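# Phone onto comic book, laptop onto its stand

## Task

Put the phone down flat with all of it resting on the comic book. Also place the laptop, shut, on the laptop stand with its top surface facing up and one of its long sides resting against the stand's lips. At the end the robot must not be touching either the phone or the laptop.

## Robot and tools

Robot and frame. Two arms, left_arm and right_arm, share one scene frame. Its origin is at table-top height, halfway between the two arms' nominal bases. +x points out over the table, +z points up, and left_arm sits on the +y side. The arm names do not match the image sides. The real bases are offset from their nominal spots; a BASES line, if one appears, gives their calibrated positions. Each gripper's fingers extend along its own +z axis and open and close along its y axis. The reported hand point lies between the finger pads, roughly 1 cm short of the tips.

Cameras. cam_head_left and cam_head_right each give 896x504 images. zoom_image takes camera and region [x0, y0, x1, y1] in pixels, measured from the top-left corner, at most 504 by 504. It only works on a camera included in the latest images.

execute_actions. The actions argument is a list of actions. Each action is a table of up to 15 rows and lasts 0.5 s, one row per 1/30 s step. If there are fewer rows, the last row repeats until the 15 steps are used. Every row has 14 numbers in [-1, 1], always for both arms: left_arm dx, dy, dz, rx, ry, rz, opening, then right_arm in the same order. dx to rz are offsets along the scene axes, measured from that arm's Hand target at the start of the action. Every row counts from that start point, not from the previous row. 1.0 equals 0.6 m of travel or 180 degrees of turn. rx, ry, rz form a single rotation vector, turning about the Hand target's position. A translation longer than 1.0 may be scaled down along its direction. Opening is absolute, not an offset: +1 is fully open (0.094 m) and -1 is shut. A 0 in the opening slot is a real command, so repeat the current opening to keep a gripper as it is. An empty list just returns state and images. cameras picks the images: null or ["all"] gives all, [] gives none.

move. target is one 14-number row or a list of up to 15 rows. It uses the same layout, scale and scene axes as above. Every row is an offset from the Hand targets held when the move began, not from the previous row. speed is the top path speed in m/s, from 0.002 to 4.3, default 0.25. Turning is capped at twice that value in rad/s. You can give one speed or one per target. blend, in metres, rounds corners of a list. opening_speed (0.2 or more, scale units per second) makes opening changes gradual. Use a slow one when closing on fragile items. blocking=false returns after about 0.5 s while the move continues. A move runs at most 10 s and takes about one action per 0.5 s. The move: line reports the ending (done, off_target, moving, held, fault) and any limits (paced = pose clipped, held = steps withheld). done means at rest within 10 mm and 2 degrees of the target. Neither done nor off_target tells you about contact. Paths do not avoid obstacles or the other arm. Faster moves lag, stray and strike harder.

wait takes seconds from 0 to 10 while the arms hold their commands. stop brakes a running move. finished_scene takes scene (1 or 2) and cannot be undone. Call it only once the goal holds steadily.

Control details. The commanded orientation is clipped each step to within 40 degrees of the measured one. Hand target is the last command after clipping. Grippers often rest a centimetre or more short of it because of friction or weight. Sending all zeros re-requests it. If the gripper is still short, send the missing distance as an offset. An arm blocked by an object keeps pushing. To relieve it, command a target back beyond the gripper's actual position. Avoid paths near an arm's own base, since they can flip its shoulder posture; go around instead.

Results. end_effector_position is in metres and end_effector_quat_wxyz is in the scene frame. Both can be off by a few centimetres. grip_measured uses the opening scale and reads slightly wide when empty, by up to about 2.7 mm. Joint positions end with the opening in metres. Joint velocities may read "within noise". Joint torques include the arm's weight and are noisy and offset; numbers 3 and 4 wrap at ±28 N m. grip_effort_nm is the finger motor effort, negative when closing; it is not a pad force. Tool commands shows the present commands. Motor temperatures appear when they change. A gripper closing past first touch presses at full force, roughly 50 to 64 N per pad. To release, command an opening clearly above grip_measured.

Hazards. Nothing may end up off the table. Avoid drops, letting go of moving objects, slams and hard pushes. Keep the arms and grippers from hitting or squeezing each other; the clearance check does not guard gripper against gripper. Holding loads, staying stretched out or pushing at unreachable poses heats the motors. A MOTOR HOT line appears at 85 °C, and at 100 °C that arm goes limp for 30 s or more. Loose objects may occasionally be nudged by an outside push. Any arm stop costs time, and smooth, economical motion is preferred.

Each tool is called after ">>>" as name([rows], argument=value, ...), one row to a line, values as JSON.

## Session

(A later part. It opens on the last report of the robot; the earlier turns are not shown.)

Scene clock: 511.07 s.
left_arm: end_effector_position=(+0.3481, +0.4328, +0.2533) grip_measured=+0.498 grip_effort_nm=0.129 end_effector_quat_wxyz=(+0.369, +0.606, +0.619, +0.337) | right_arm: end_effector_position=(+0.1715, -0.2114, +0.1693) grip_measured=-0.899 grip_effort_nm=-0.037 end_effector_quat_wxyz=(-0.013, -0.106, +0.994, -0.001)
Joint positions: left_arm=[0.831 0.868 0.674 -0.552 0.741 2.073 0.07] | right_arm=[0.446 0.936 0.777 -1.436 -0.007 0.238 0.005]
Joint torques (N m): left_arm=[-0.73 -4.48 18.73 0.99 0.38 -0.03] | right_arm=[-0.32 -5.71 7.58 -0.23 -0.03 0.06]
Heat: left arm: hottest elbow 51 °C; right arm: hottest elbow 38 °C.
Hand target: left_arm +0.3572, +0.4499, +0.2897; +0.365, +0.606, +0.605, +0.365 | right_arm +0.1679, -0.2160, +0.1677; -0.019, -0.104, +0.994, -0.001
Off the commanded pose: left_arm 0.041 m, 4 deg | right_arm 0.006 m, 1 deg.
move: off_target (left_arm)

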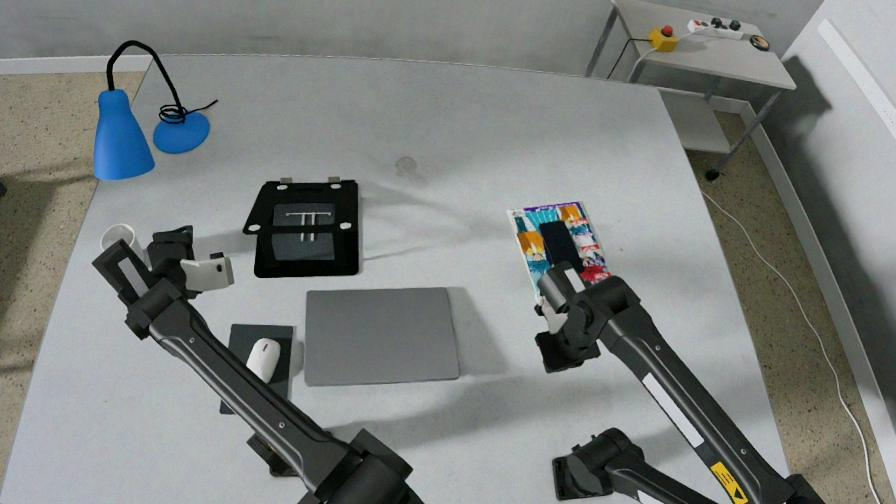

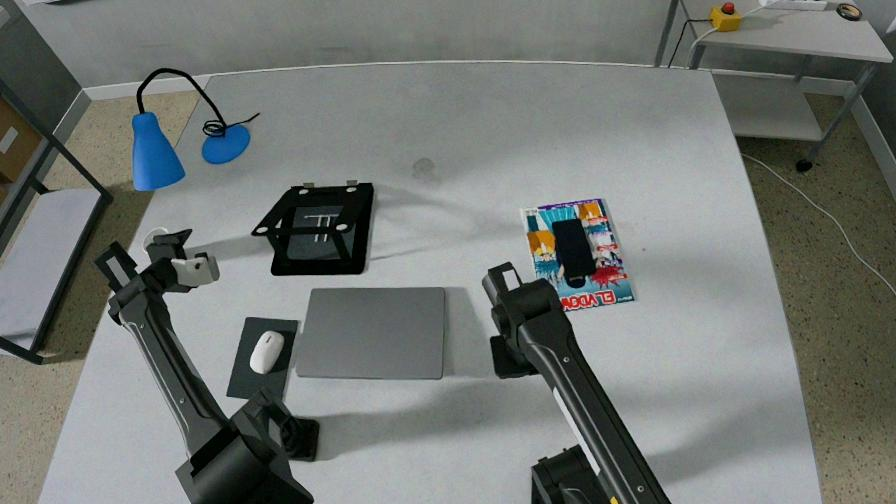

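>>> move(target=[-0.12,-0.167,-0.2,0,0.346,0,0, 0.187,0.143,-0.08,0,0,0.434,0], speed=0.2)

>>> zoom_image(camera="cam_head_left", region=[220, 230, 540, 450])

>>> zoom_image(camera="cam_head_right", region=[220, 230, 540, 450])

Scene clock: 541.67 s.
left_arm: end_effector_position=(+0.2633, +0.3440, +0.1460) grip_measured=+0.002 grip_effort_nm=-0.085 end_effector_quat_wxyz=(-0.008, +0.705, +0.709, -0.025) | right_arm: end_effector_position=(+0.2597, -0.1469, +0.1077) grip_measured=-0.001 grip_effort_nm=0.061 end_effector_quat_wxyz=(+0.036, +0.700, -0.713, +0.008)
Joint positions: left_arm=[0.386 1.069 0.794 -1.349 0.003 1.98 0.047] | right_arm=[0.526 1.34 0.902 -1.199 0.033 -1.021 0.047]
Joint torques (N m): left_arm=[-2.02 -6.07 16.28 0.03 0.02 -0.02] | right_arm=[1.26 -9.35 11.51 0.32 -0.05 0.07]
Heat: left arm: hottest elbow 51 °C; right arm: hottest elbow 38 °C.
Hand target: left_arm +0.2852, +0.3498, +0.1697; -0.001, +0.707, +0.707, -0.001 | right_arm +0.2802, -0.1302, +0.1198; +0.013, +0.707, -0.707, +0.013
Off the commanded pose: left_arm 0.033 m, 3 deg | right_arm 0.029 m, 3 deg.
move: off_target (left_arm, right_arm)

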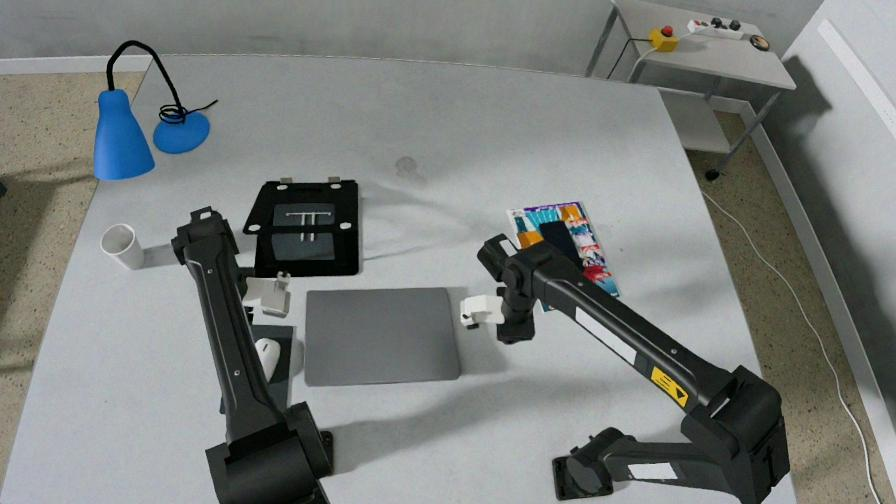

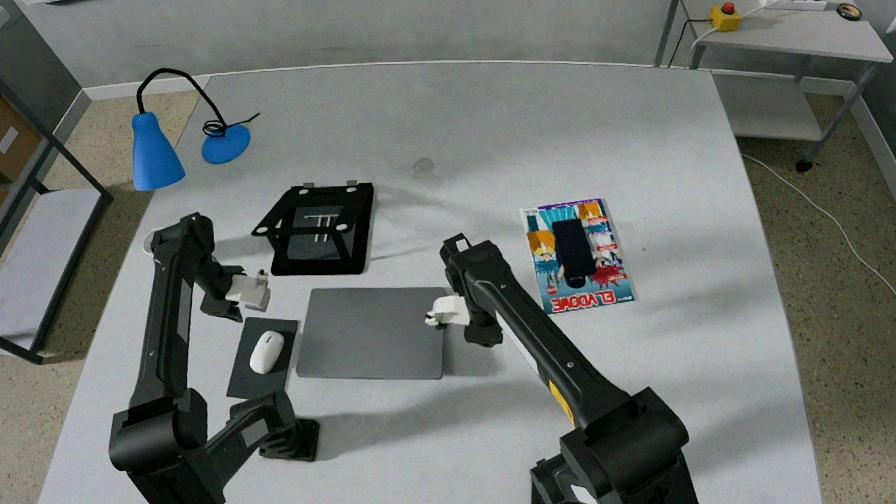

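Scaled by 1.575.

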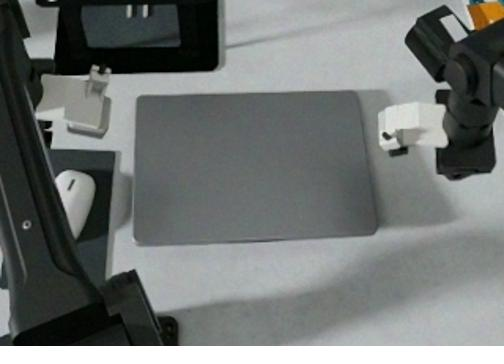

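Scaled by 1.575.

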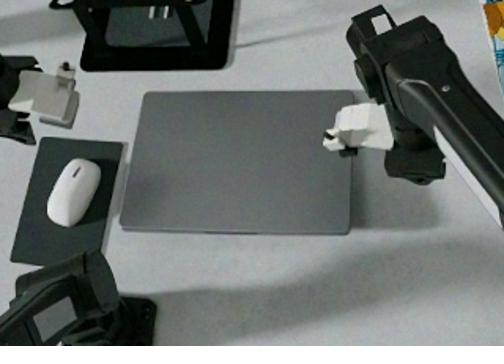

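>>> move(target=[0.05,-0.033,-0.141,0,0,0,0, 0.033,0.06,-0.1,0,0,0,0], speed=0.12)

>>> zoom_image(camera="cam_head_left", region=[220, 230, 540, 450])

>>> zoom_image(camera="cam_head_right", region=[200, 230, 520, 450])

Scene clock: 547.70 s.
left_arm: end_effector_position=(+0.3144, +0.3338, +0.0899) grip_measured=+0.002 grip_effort_nm=-0.085 end_effector_quat_wxyz=(+0.001, +0.705, +0.709, +0.000) | right_arm: end_effector_position=(+0.2811, -0.1123, +0.0516) grip_measured=-0.001 grip_effort_nm=0.066 end_effector_quat_wxyz=(+0.034, +0.706, -0.708, +0.009)
Joint positions: left_arm=[0.285 1.226 0.753 -1.097 0.003 1.88 0.047] | right_arm=[0.577 1.512 0.913 -1.034 0.031 -0.985 0.047]
Joint torques (N m): left_arm=[-2.78 -7.94 8.39 0.65 -0.15 0] | right_arm=[1.26 -11.34 10.43 0.35 -0.06 0.2]
Heat: left arm: hottest elbow 49 °C; right arm: hottest elbow 39 °C.
Hand target: left_arm +0.3153, +0.3299, +0.0852; -0.001, +0.707, +0.707, -0.001 | right_arm +0.3000, -0.0941, +0.0598; +0.013, +0.707, -0.707, +0.013
Off the commanded pose: left_arm 0.006 m, 0 deg | right_arm 0.027 m, 2 deg.
move: off_target (right_arm)

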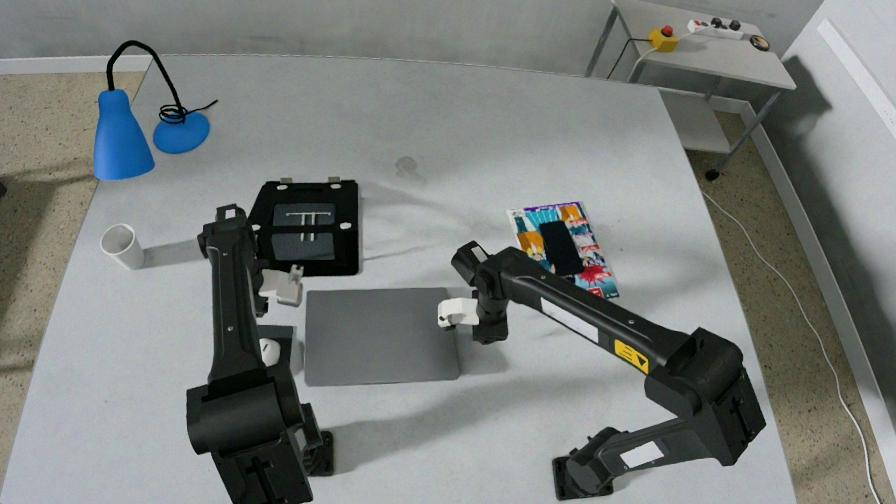

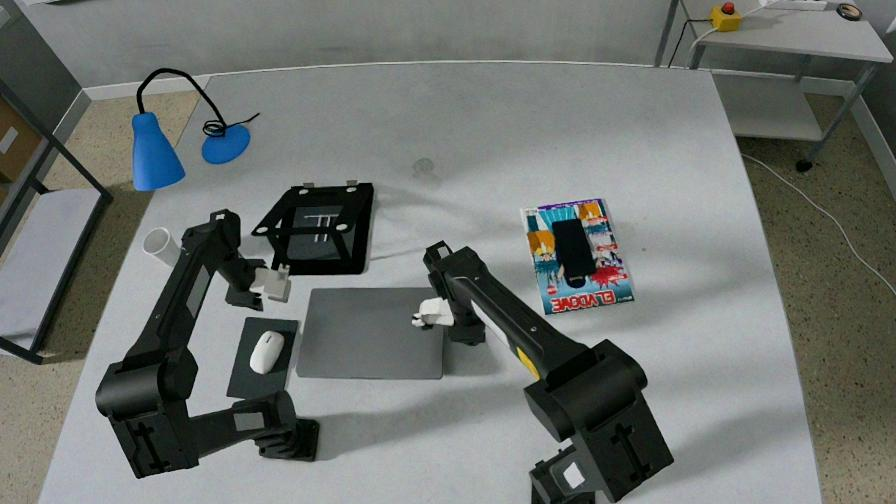

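Scaled by 1.575.

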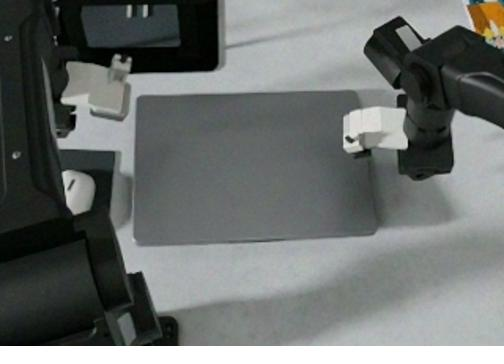

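Scaled by 1.575.

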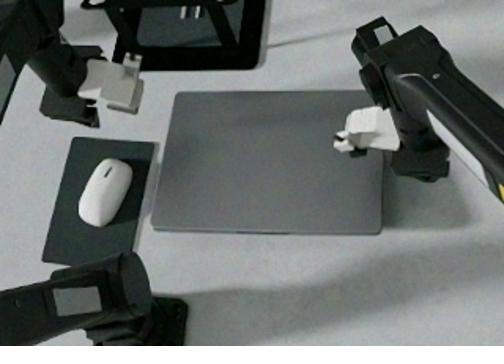

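>>> move(target=[-0.042,-0.042,-0.108,0,0,0,0, 0.007,0.053,-0.077,0,0,0,0], speed=0.1)

>>> zoom_image(camera="cam_head_left", region=[220, 230, 540, 450])

>>> zoom_image(camera="cam_head_right", region=[200, 230, 520, 450])

Scene clock: 553.13 s.
left_arm: end_effector_position=(+0.2912, +0.3088, +0.0255) grip_measured=+0.002 grip_effort_nm=-0.085 end_effector_quat_wxyz=(+0.002, +0.705, +0.709, +0.001) | right_arm: end_effector_position=(+0.2883, -0.0805, +0.0122) grip_measured=-0.001 grip_effort_nm=0.066 end_effector_quat_wxyz=(+0.028, +0.706, -0.708, +0.011)
Joint positions: left_arm=[0.223 1.261 0.58 -0.885 0.003 1.817 0.047] | right_arm=[0.634 1.631 0.929 -0.922 0.03 -0.927 0.047]
Joint torques (N m): left_arm=[-2.96 -7.12 7.42 0.66 0 -0.09] | right_arm=[1.32 -12.28 9.55 0.46 -0.05 0.26]
Heat: left arm: hottest elbow 47 °C; right arm: hottest elbow 40 °C.
Hand target: left_arm +0.2901, +0.3047, +0.0204; -0.001, +0.707, +0.707, -0.001 | right_arm +0.3041, -0.0625, +0.0135; +0.013, +0.707, -0.707, +0.013
Off the commanded pose: left_arm 0.007 m, 1 deg | right_arm 0.024 m, 2 deg.
move: off_target (right_arm)

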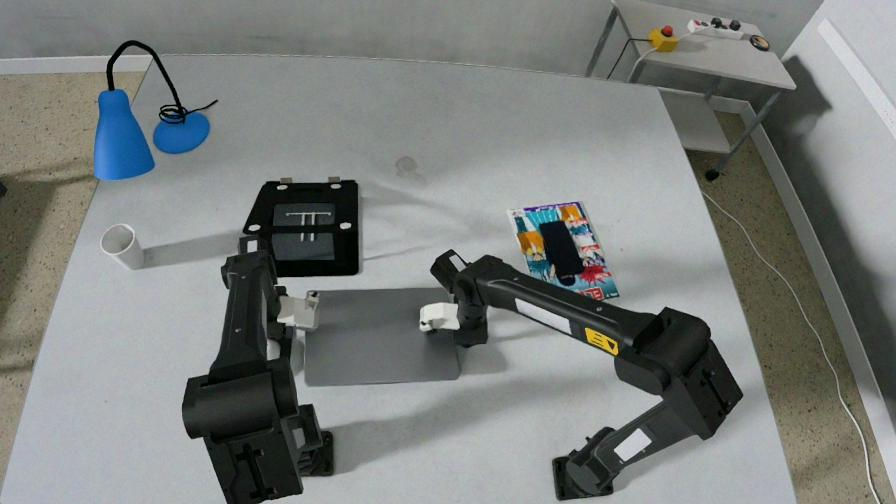

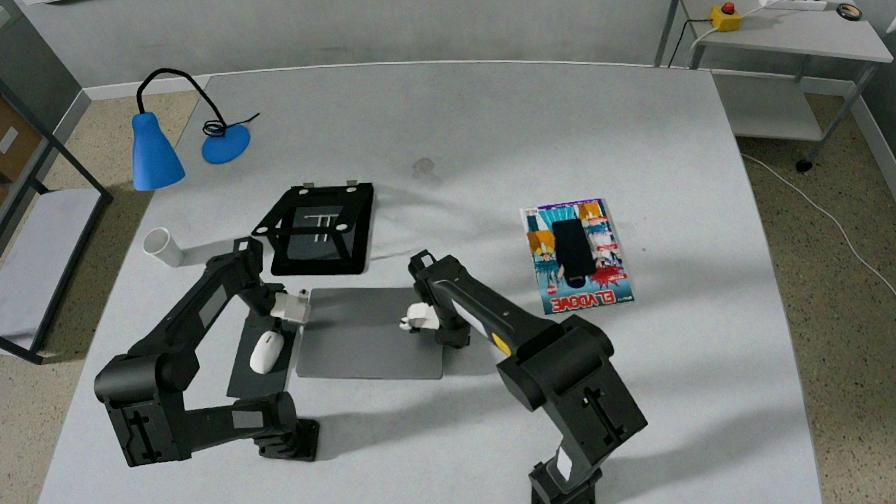

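Scaled by 1.575.

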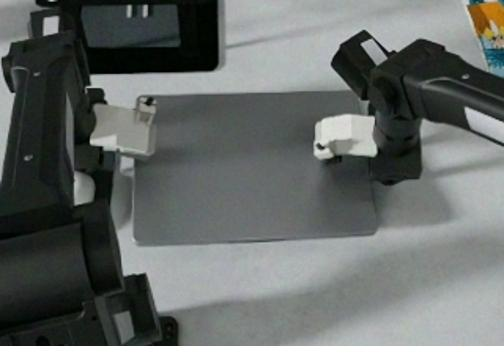

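Scaled by 1.575.

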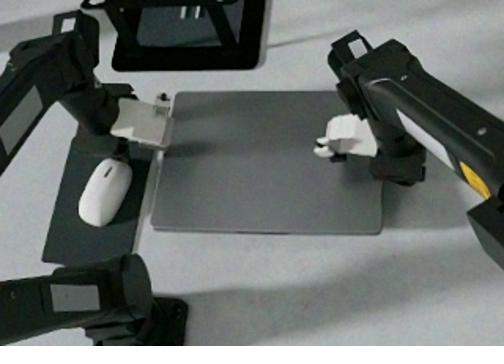

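>>> move(target=[-0.005,-0.083,-0.012,0,0,0,0, -0.01,0.07,0.003,0,0,0,0], speed=0.08)

>>> zoom_image(camera="cam_head_left", region=[220, 230, 540, 450])

>>> zoom_image(camera="cam_head_right", region=[200, 230, 520, 450])

Scene clock: 558.67 s.
left_arm: end_effector_position=(+0.2892, +0.2690, +0.0168) grip_measured=+0.002 grip_effort_nm=-0.081 end_effector_quat_wxyz=(-0.009, +0.704, +0.710, +0.005) | right_arm: end_effector_position=(+0.2840, -0.0641, +0.0126) grip_measured=-0.001 grip_effort_nm=0.061 end_effector_quat_wxyz=(+0.042, +0.705, -0.708, +0.022)
Joint positions: left_arm=[0.061 1.261 0.55 -0.862 -0.02 1.651 0.047] | right_arm=[0.683 1.66 0.966 -0.956 0.051 -0.876 0.047]
Joint torques (N m): left_arm=[-4.6 -8.47 6.32 0.68 0.87 -0.33] | right_arm=[3.78 -12.1 11.4 0.73 -0.91 0.53]
Motor temperatures (°C): left_arm=[23 26 45 24 27 23 27] | right_arm=[27 34 40 25 24 23 25]
Heat: left arm: hottest elbow 45 °C; right arm: hottest elbow 40 °C.
Hand target: left_arm +0.2870, +0.2549, +0.0131; -0.001, +0.707, +0.707, -0.001 | right_arm +0.2981, -0.0204, +0.0154; +0.014, +0.707, -0.707, +0.013
Off the commanded pose: left_arm 0.015 m, 1 deg | right_arm 0.046 m, 3 deg.
move: off_target (left_arm, right_arm)

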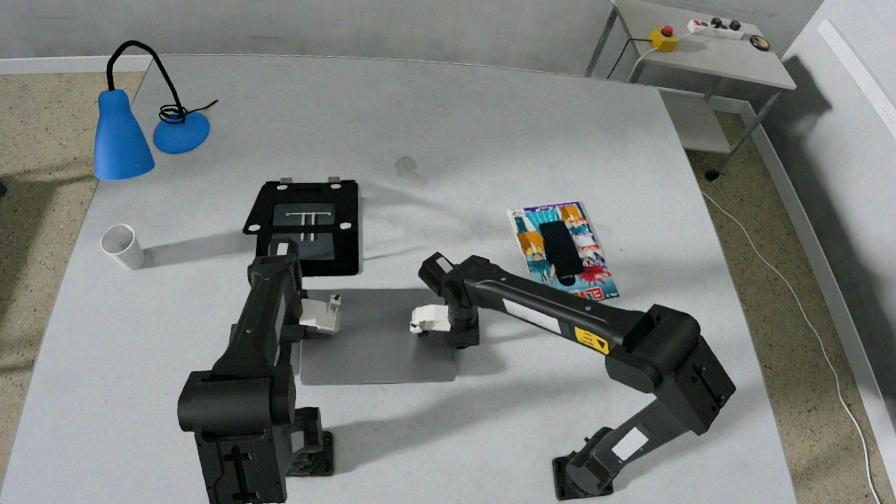

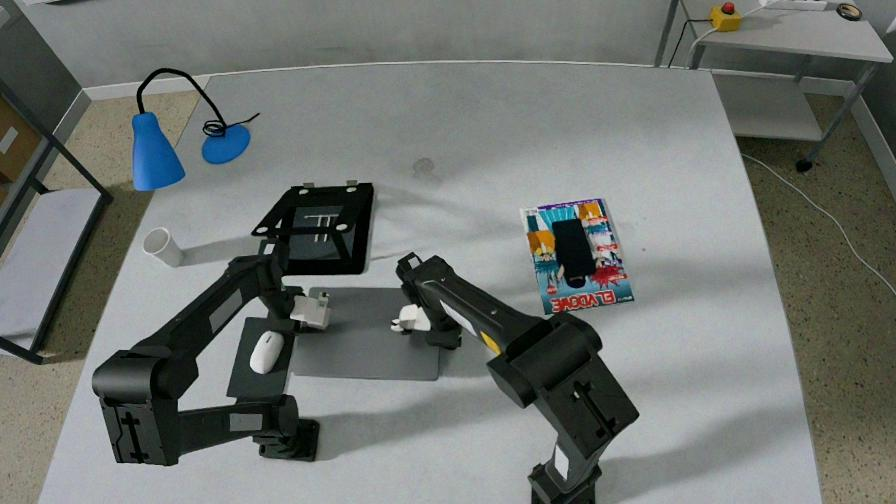

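Scaled by 1.575.

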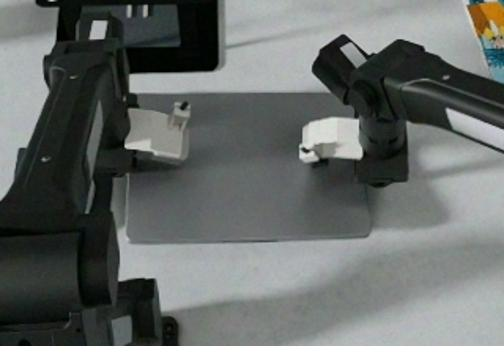

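Scaled by 1.575.

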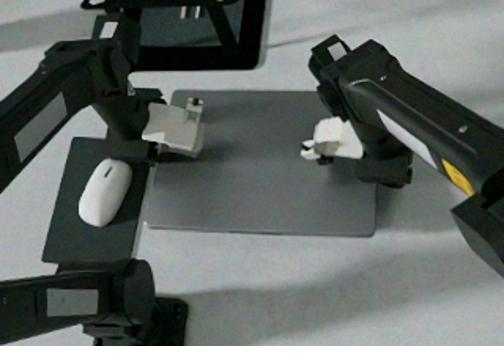

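>>> move(target=[0,-0.085,0.0,0,0,0,0, 0,0.085,0.0,0,0,0,0], speed=0.08, cameras=[])

>>> move(target=[0,0.0,0.06,0,0,0,0, 0,0.0,0.06,0,0,0,0], speed=0.06)

>>> zoom_image(camera="cam_head_left", region=[220, 230, 540, 450])

>>> zoom_image(camera="cam_head_right", region=[200, 230, 520, 450])

Scene clock: 566.17 s.
left_arm: end_effector_position=(+0.2913, +0.2640, +0.0191) grip_measured=+0.001 grip_effort_nm=-0.051 end_effector_quat_wxyz=(-0.039, +0.699, +0.713, +0.042) | right_arm: end_effector_position=(+0.2768, -0.0649, +0.0137) grip_measured=-0.001 grip_effort_nm=0.066 end_effector_quat_wxyz=(+0.087, +0.702, -0.706, +0.037)
Joint positions: left_arm=[-0.021 1.256 0.55 -0.861 -0.115 1.558 0.047] | right_arm=[0.708 1.697 1.011 -1.053 0.086 -0.845 0.047]
Joint torques (N m): left_arm=[-10.87 -7.47 7.02 0.08 4.4 -0.91] | right_arm=[7.41 -11.4 14.63 2.32 -2.49 0.86]
Heat: left arm: hottest elbow 44 °C; right arm: hottest elbow 40 °C.
Hand target: left_arm +0.2869, +0.2039, +0.0130; -0.001, +0.707, +0.707, -0.001 | right_arm +0.2980, +0.0306, +0.0153; +0.014, +0.707, -0.707, +0.013
Off the commanded pose: left_arm 0.061 m, 7 deg | right_arm 0.098 m, 9 deg.
move: off_target (left_arm, right_arm)
No camera images: "cameras" was empty.

Scene clock: 567.50 s.
left_arm: end_effector_position=(+0.2843, +0.2497, +0.0409) grip_measured=+0.001 grip_effort_nm=-0.042 end_effector_quat_wxyz=(-0.035, +0.698, +0.714, +0.035) | right_arm: end_effector_position=(+0.2674, -0.0603, +0.0253) grip_measured=-0.001 grip_effort_nm=0.066 end_effector_quat_wxyz=(+0.110, +0.700, -0.705, +0.031)
Joint positions: left_arm=[-0.066 1.187 0.569 -0.958 -0.098 1.511 0.047] | right_arm=[0.727 1.697 1.042 -1.134 0.072 -0.823 0.047]
Joint torques (N m): left_arm=[-8.41 -7.24 10.61 -0.79 3.76 -0.62] | right_arm=[6.07 -15.74 15.38 1.81 -2.04 0.67]
Heat: left arm: hottest elbow 43 °C; right arm: hottest elbow 40 °C.
Hand target: left_arm +0.2869, +0.2039, +0.0490; -0.001, +0.707, +0.707, -0.001 | right_arm +0.2981, +0.0305, +0.0513; +0.014, +0.707, -0.707, +0.013
Off the commanded pose: left_arm 0.047 m, 6 deg | right_arm 0.099 m, 11 deg.
move: off_target (left_arm, right_arm)

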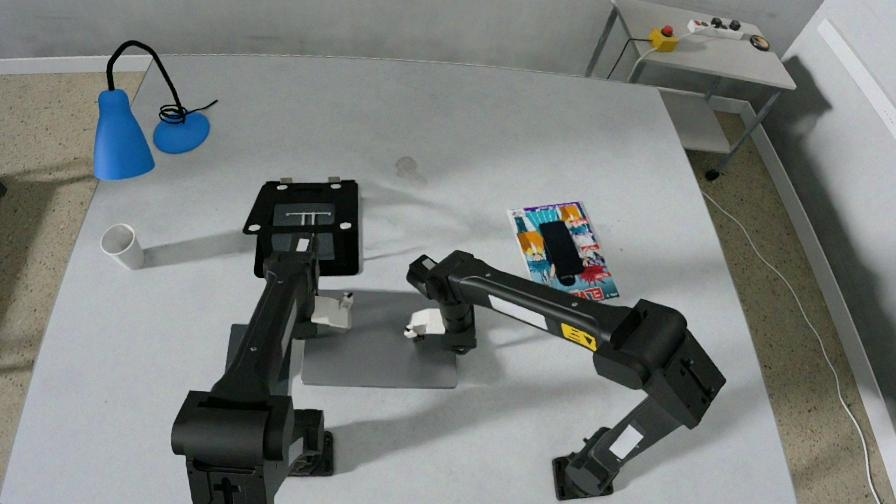

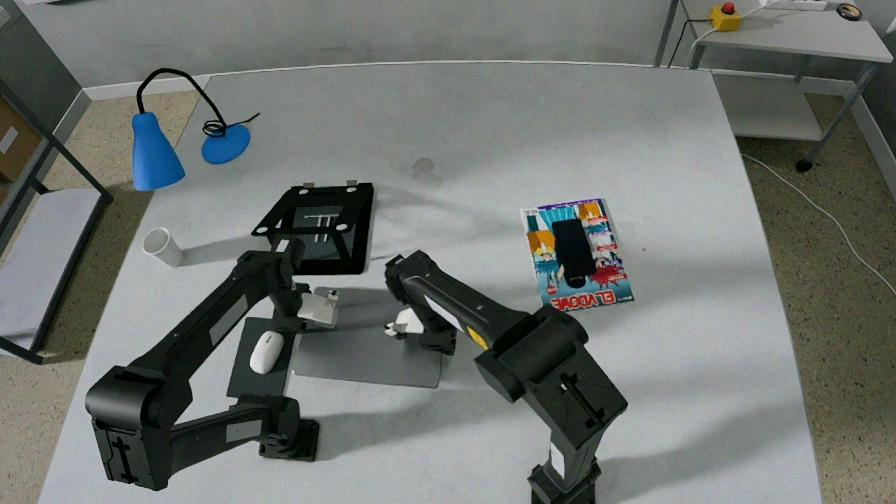

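Scaled by 1.575.

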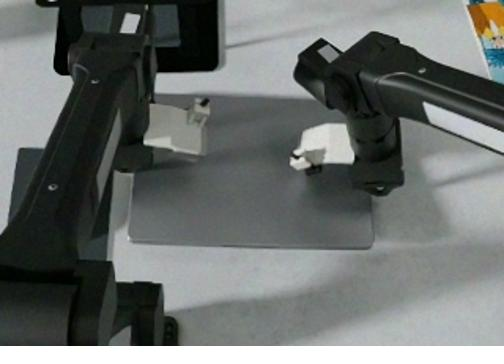

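Scaled by 1.575.

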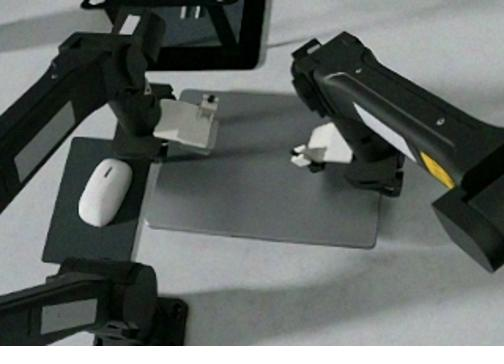

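>>> move(target=[0,0.0,0.04,0,0,0,0, 0.02,0.03,0.10,0,0,0,0], speed=0.08)

>>> zoom_image(camera="cam_head_left", region=[220, 230, 540, 450])

>>> zoom_image(camera="cam_head_right", region=[200, 230, 520, 450])

Scene clock: 572.73 s.
left_arm: end_effector_position=(+0.2655, +0.2124, +0.0530) grip_measured=+0.001 grip_effort_nm=-0.042 end_effector_quat_wxyz=(-0.022, +0.700, +0.714, -0.017) | right_arm: end_effector_position=(+0.2896, +0.0242, +0.0962) grip_measured=-0.001 grip_effort_nm=0.056 end_effector_quat_wxyz=(+0.041, +0.710, -0.703, +0.016)
Joint positions: left_arm=[-0.155 1.148 0.581 -1.059 0.001 1.425 0.047] | right_arm=[0.815 1.688 1.262 -1.228 0.029 -0.76 0.047]
Joint torques (N m): left_arm=[-3.43 -6.53 13.76 -0.25 0.11 0.01] | right_arm=[0.5 -15.85 12.82 0.05 -0.16 0.24]
Motor temperatures (°C): left_arm=[23 26 42 24 35 24 27] | right_arm=[27 34 42 25 27 23 25]
Heat: left arm: hottest elbow 42 °C; right arm: hottest elbow 42 °C.
Hand target: left_arm +0.2869, +0.2040, +0.0731; -0.001, +0.707, +0.707, -0.001 | right_arm +0.3102, +0.0486, +0.1115; +0.013, +0.707, -0.707, +0.013
Off the commanded pose: left_arm 0.031 m, 3 deg | right_arm 0.035 m, 3 deg.
move: off_target (left_arm, right_arm)

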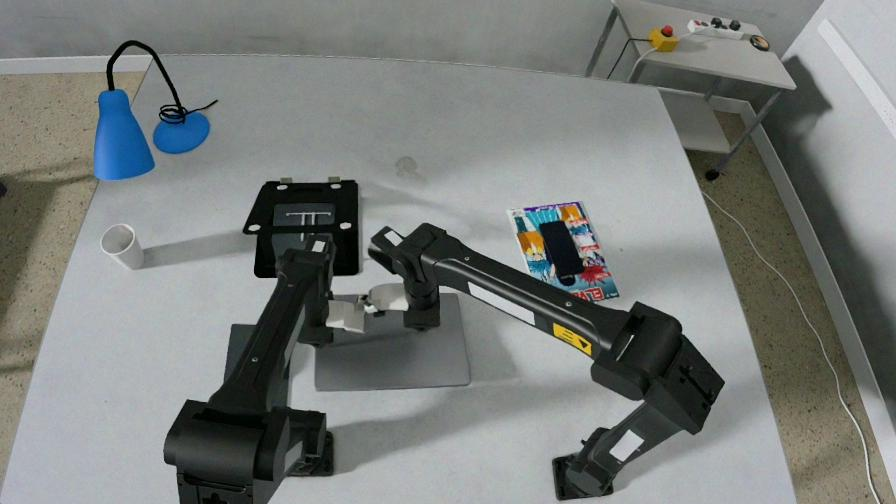

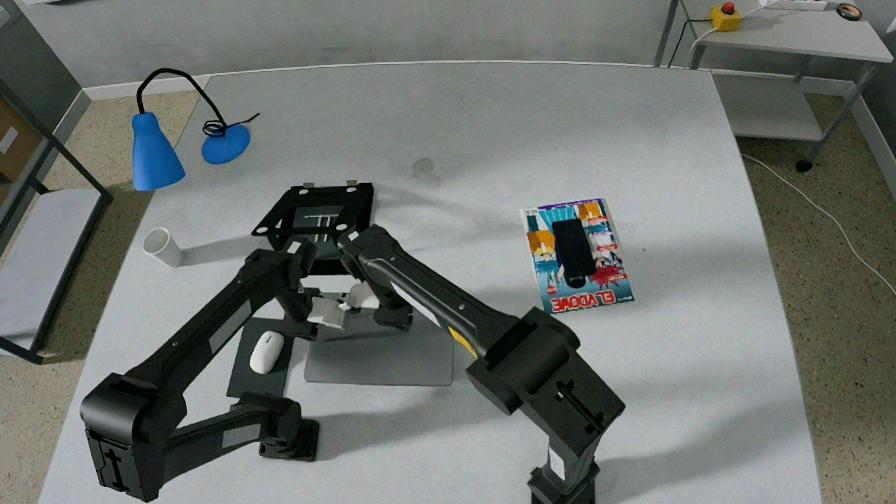

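Scaled by 1.575.

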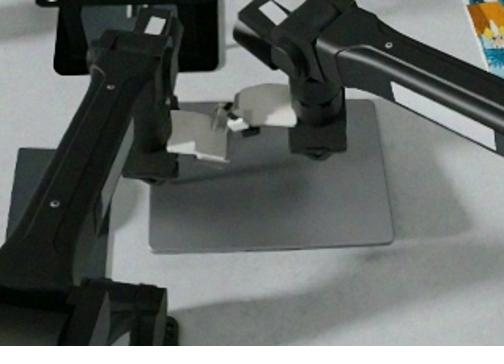

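Scaled by 1.575.

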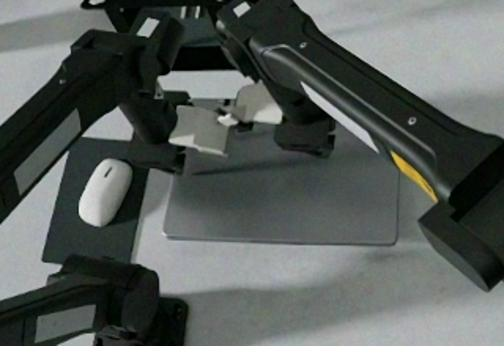

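>>> move(target=[0,0.2,0.03,0,0,0,0, 0.0,-0.25,0.0,0,0,0,0], speed=0.2)

>>> zoom_image(camera="cam_head_left", region=[220, 230, 540, 450])

Scene clock: 576.30 s.
left_arm: end_effector_position=(+0.2652, +0.3138, +0.0728) grip_measured=+0.001 grip_effort_nm=-0.042 end_effector_quat_wxyz=(-0.012, +0.709, +0.705, -0.018) | right_arm: end_effector_position=(+0.3108, -0.0972, +0.1100) grip_measured=-0.001 grip_effort_nm=0.061 end_effector_quat_wxyz=(+0.020, +0.708, -0.706, +0.013)
Joint positions: left_arm=[0.264 1.127 0.626 -1.113 -0.004 1.87 0.047] | right_arm=[0.569 1.495 1.069 -1.179 0.033 -0.998 0.047]
Joint torques (N m): left_arm=[-0.09 -5.66 14.98 -0.23 0.14 0.12] | right_arm=[-0.09 -15.5 6.42 0.4 -0.07 0.05]
Heat: left arm: hottest elbow 42 °C; right arm: hottest elbow 42 °C.
Hand target: left_arm +0.2871, +0.3240, +0.0911; -0.001, +0.707, +0.707, -0.001 | right_arm +0.3101, -0.1015, +0.1114; +0.013, +0.707, -0.707, +0.013
Off the commanded pose: left_arm 0.030 m, 2 deg | right_arm 0.005 m, 1 deg.
move: off_target (left_arm)

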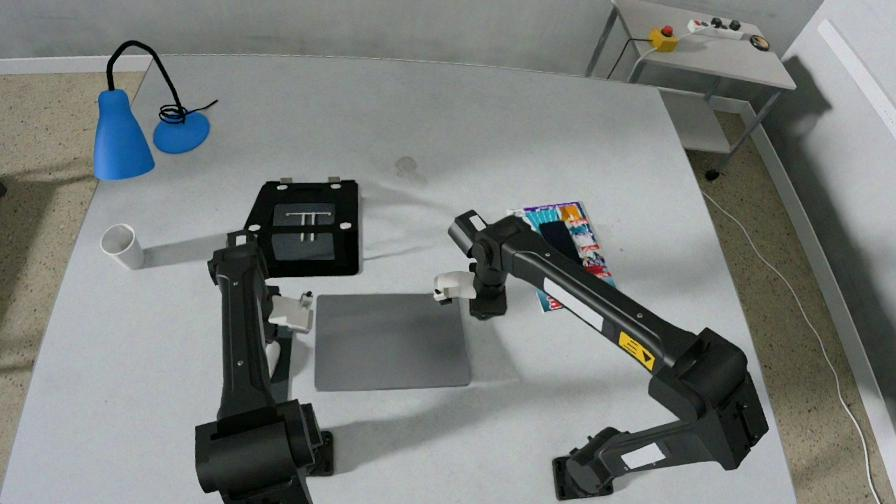

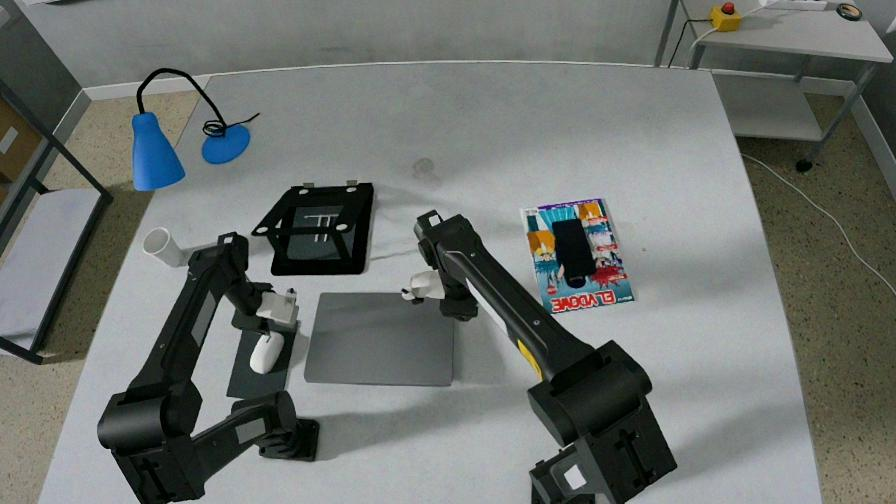

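Scaled by 1.575.

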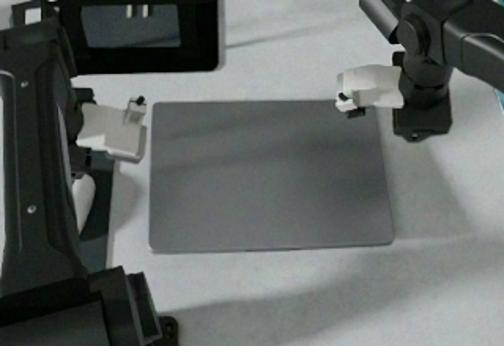

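>>> move(target=[-0.003,-0.065,-0.118,-0.067,0,0,0, -0.042,-0.039,-0.152,0.083,0,0,0], speed=0.12)

>>> zoom_image(camera="cam_head_left", region=[220, 230, 540, 450])

>>> zoom_image(camera="cam_head_right", region=[200, 230, 520, 450])

Scene clock: 621.23 s.
left_arm: end_effector_position=(+0.2876, +0.2846, +0.0251) grip_measured=+0.001 grip_effort_nm=-0.037 end_effector_quat_wxyz=(+0.073, +0.704, +0.703, -0.072) | right_arm: end_effector_position=(+0.2852, -0.1199, +0.0230) grip_measured=-0.001 grip_effort_nm=0.056 end_effector_quat_wxyz=(-0.077, +0.705, -0.701, -0.079)
Joint positions: left_arm=[0.264 1.284 0.585 -0.93 0.197 1.871 0.047] | right_arm=[0.445 1.475 0.763 -0.765 -0.2 -1.116 0.047]
Joint torques (N m): left_arm=[-0.5 -6.95 7.06 0.53 0.29 0.12] | right_arm=[-0.38 -12.04 5.53 0.64 -0.22 0.08]
Motor temperatures (°C): left_arm=[23 26 40 24 28 24 26] | right_arm=[27 34 38 25 24 23 25]
Heat: left arm: hottest elbow 40 °C; right arm: hottest elbow 38 °C.
Hand target: left_arm +0.2852, +0.2849, +0.0203; +0.074, +0.704, +0.703, -0.075 | right_arm +0.2849, -0.1248, +0.0203; -0.079, +0.703, -0.702, -0.079
Off the commanded pose: left_arm 0.005 m, 0 deg | right_arm 0.006 m, 0 deg.
move: done

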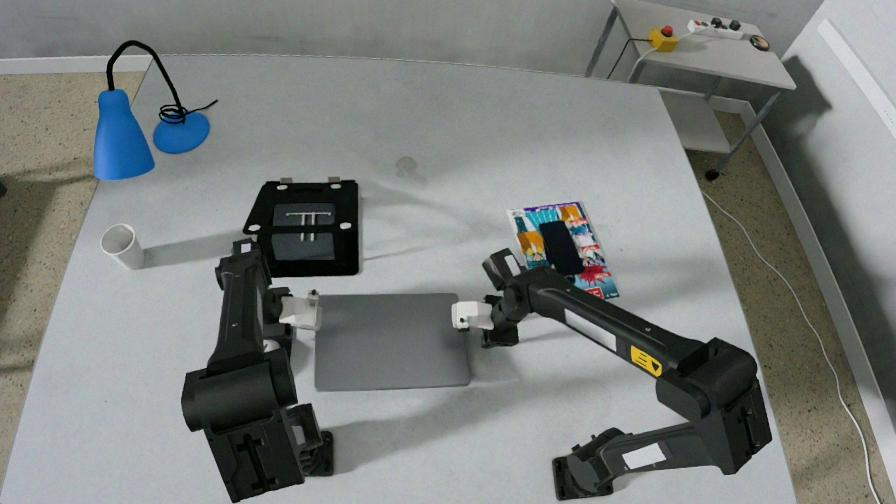

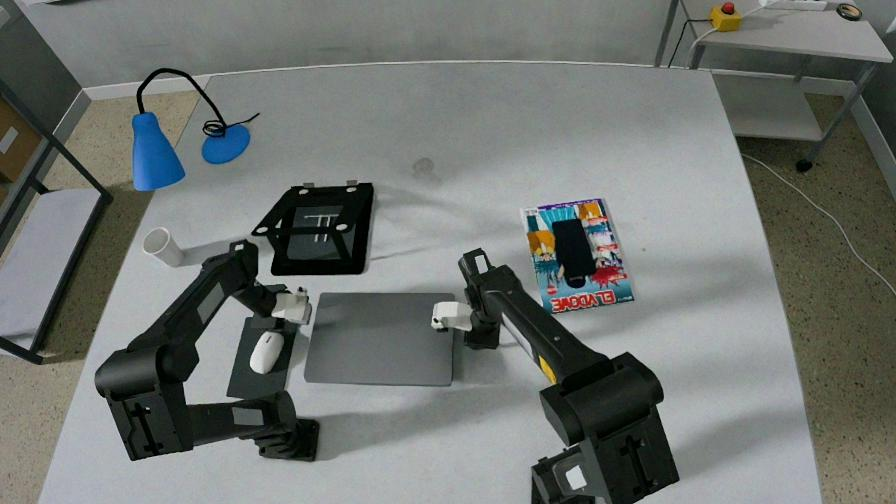

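Scaled by 1.575.

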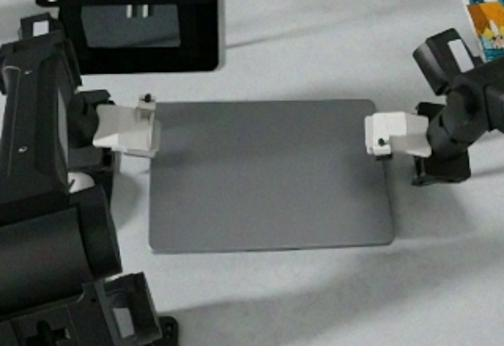

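Scaled by 1.575.

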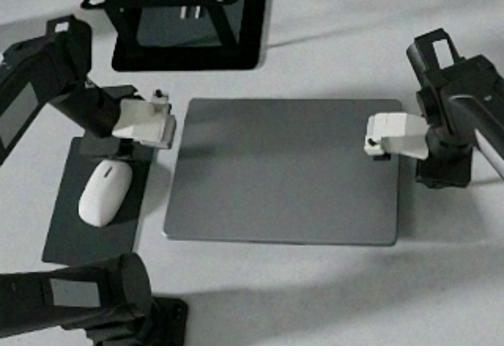

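>>> move([
  [-0.025,-0.03,-0.017,0,0,0,0, -0.022,0.02,-0.018,0,0,0,0],
  [-0.025,-0.09,-0.017,0,0,0,0, -0.022,0.08,-0.018,0,0,0,0],
], speed=0.08)

>>> zoom_image(camera="cam_head_left", region=[220, 230, 540, 450])

>>> zoom_image(camera="cam_head_right", region=[200, 230, 520, 450])

Scene clock: 626.63 s.
left_arm: end_effector_position=(+0.2719, +0.2370, +0.0106) grip_measured=+0.001 grip_effort_nm=-0.042 end_effector_quat_wxyz=(+0.069, +0.697, +0.709, -0.079) | right_arm: end_effector_position=(+0.2644, -0.0895, +0.0123) grip_measured=-0.001 grip_effort_nm=0.061 end_effector_quat_wxyz=(-0.077, +0.700, -0.706, -0.077)
Joint positions: left_arm=[0.096 1.25 0.506 -0.865 0.207 1.683 0.047] | right_arm=[0.553 1.484 0.735 -0.703 -0.185 -0.993 0.047]
Joint torques (N m): left_arm=[-3.43 -7.71 6.45 0.55 0.29 -0.04] | right_arm=[1.61 -9.17 8.36 0.66 -0.23 0.22]
Heat: left arm: hottest elbow 40 °C; right arm: hottest elbow 37 °C.
Hand target: left_arm +0.2701, +0.2309, +0.0101; +0.074, +0.704, +0.703, -0.075 | right_arm +0.2717, -0.0769, +0.0093; -0.079, +0.703, -0.702, -0.079
Off the commanded pose: left_arm 0.006 m, 1 deg | right_arm 0.015 m, 1 deg.
move: off_target (right_arm)

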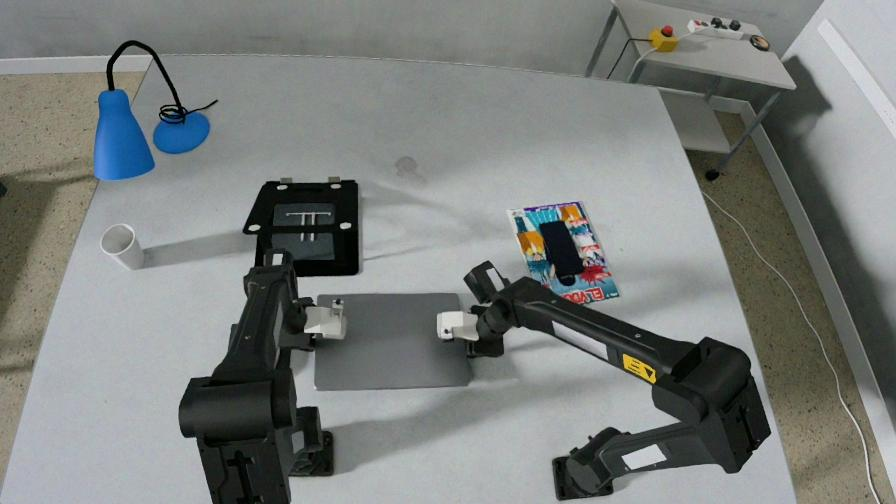

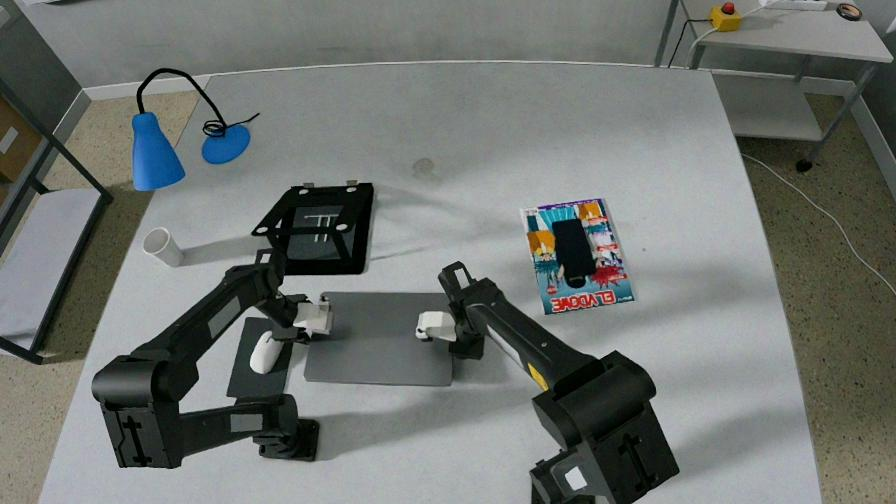

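Scaled by 1.575.

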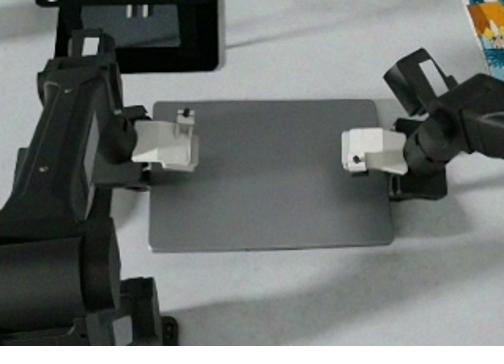

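Scaled by 1.575.

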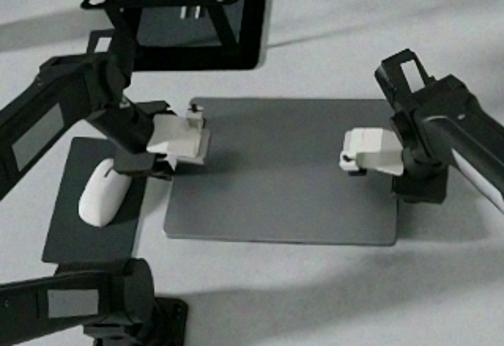

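>>> move(target=[0,-0.11,0,0,0,0,0, 0.02,0.14,0,0,0,0,0], speed=0.06, cameras=["cam_head_left"])

>>> zoom_image(camera="cam_head_left", region=[220, 230, 540, 450])

Scene clock: 631.17 s.
left_arm: end_effector_position=(+0.2763, +0.2345, +0.0144) grip_measured=+0.001 grip_effort_nm=-0.032 end_effector_quat_wxyz=(+0.029, +0.702, +0.711, -0.024) | right_arm: end_effector_position=(+0.2637, -0.0848, +0.0123) grip_measured=-0.001 grip_effort_nm=0.022 end_effector_quat_wxyz=(-0.028, +0.711, -0.701, -0.043)
Joint positions: left_arm=[-0.008 1.218 0.506 -0.852 0.075 1.579 0.047] | right_arm=[0.607 1.529 0.8 -0.801 -0.094 -0.971 0.047]
Joint torques (N m): left_arm=[-11.46 -7.47 6.34 0.88 5.3 -1.22] | right_arm=[8 -6.12 13.86 2.74 -2.99 1.28]
Heat: left arm: hottest elbow 40 °C; right arm: hottest elbow 38 °C.
Hand target: left_arm +0.2701, +0.1649, +0.0101; +0.073, +0.703, +0.703, -0.075 | right_arm +0.2837, +0.0071, +0.0094; -0.079, +0.703, -0.702, -0.079
Off the commanded pose: left_arm 0.070 m, 8 deg | right_arm 0.094 m, 7 deg.
move: off_target (left_arm, right_arm)
Images, in order (width x height): cam_head_left 896x504.

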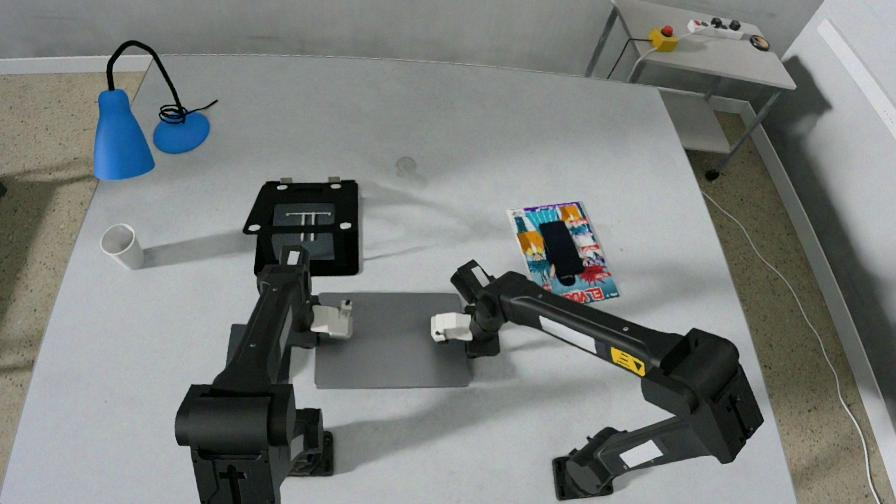

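Scaled by 1.575.

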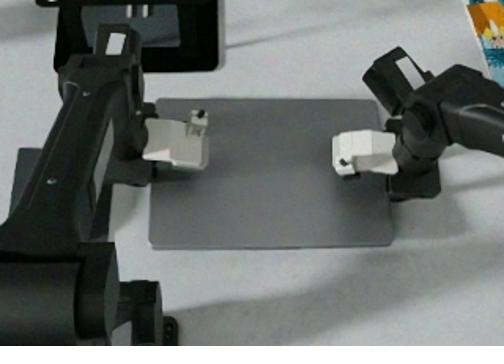

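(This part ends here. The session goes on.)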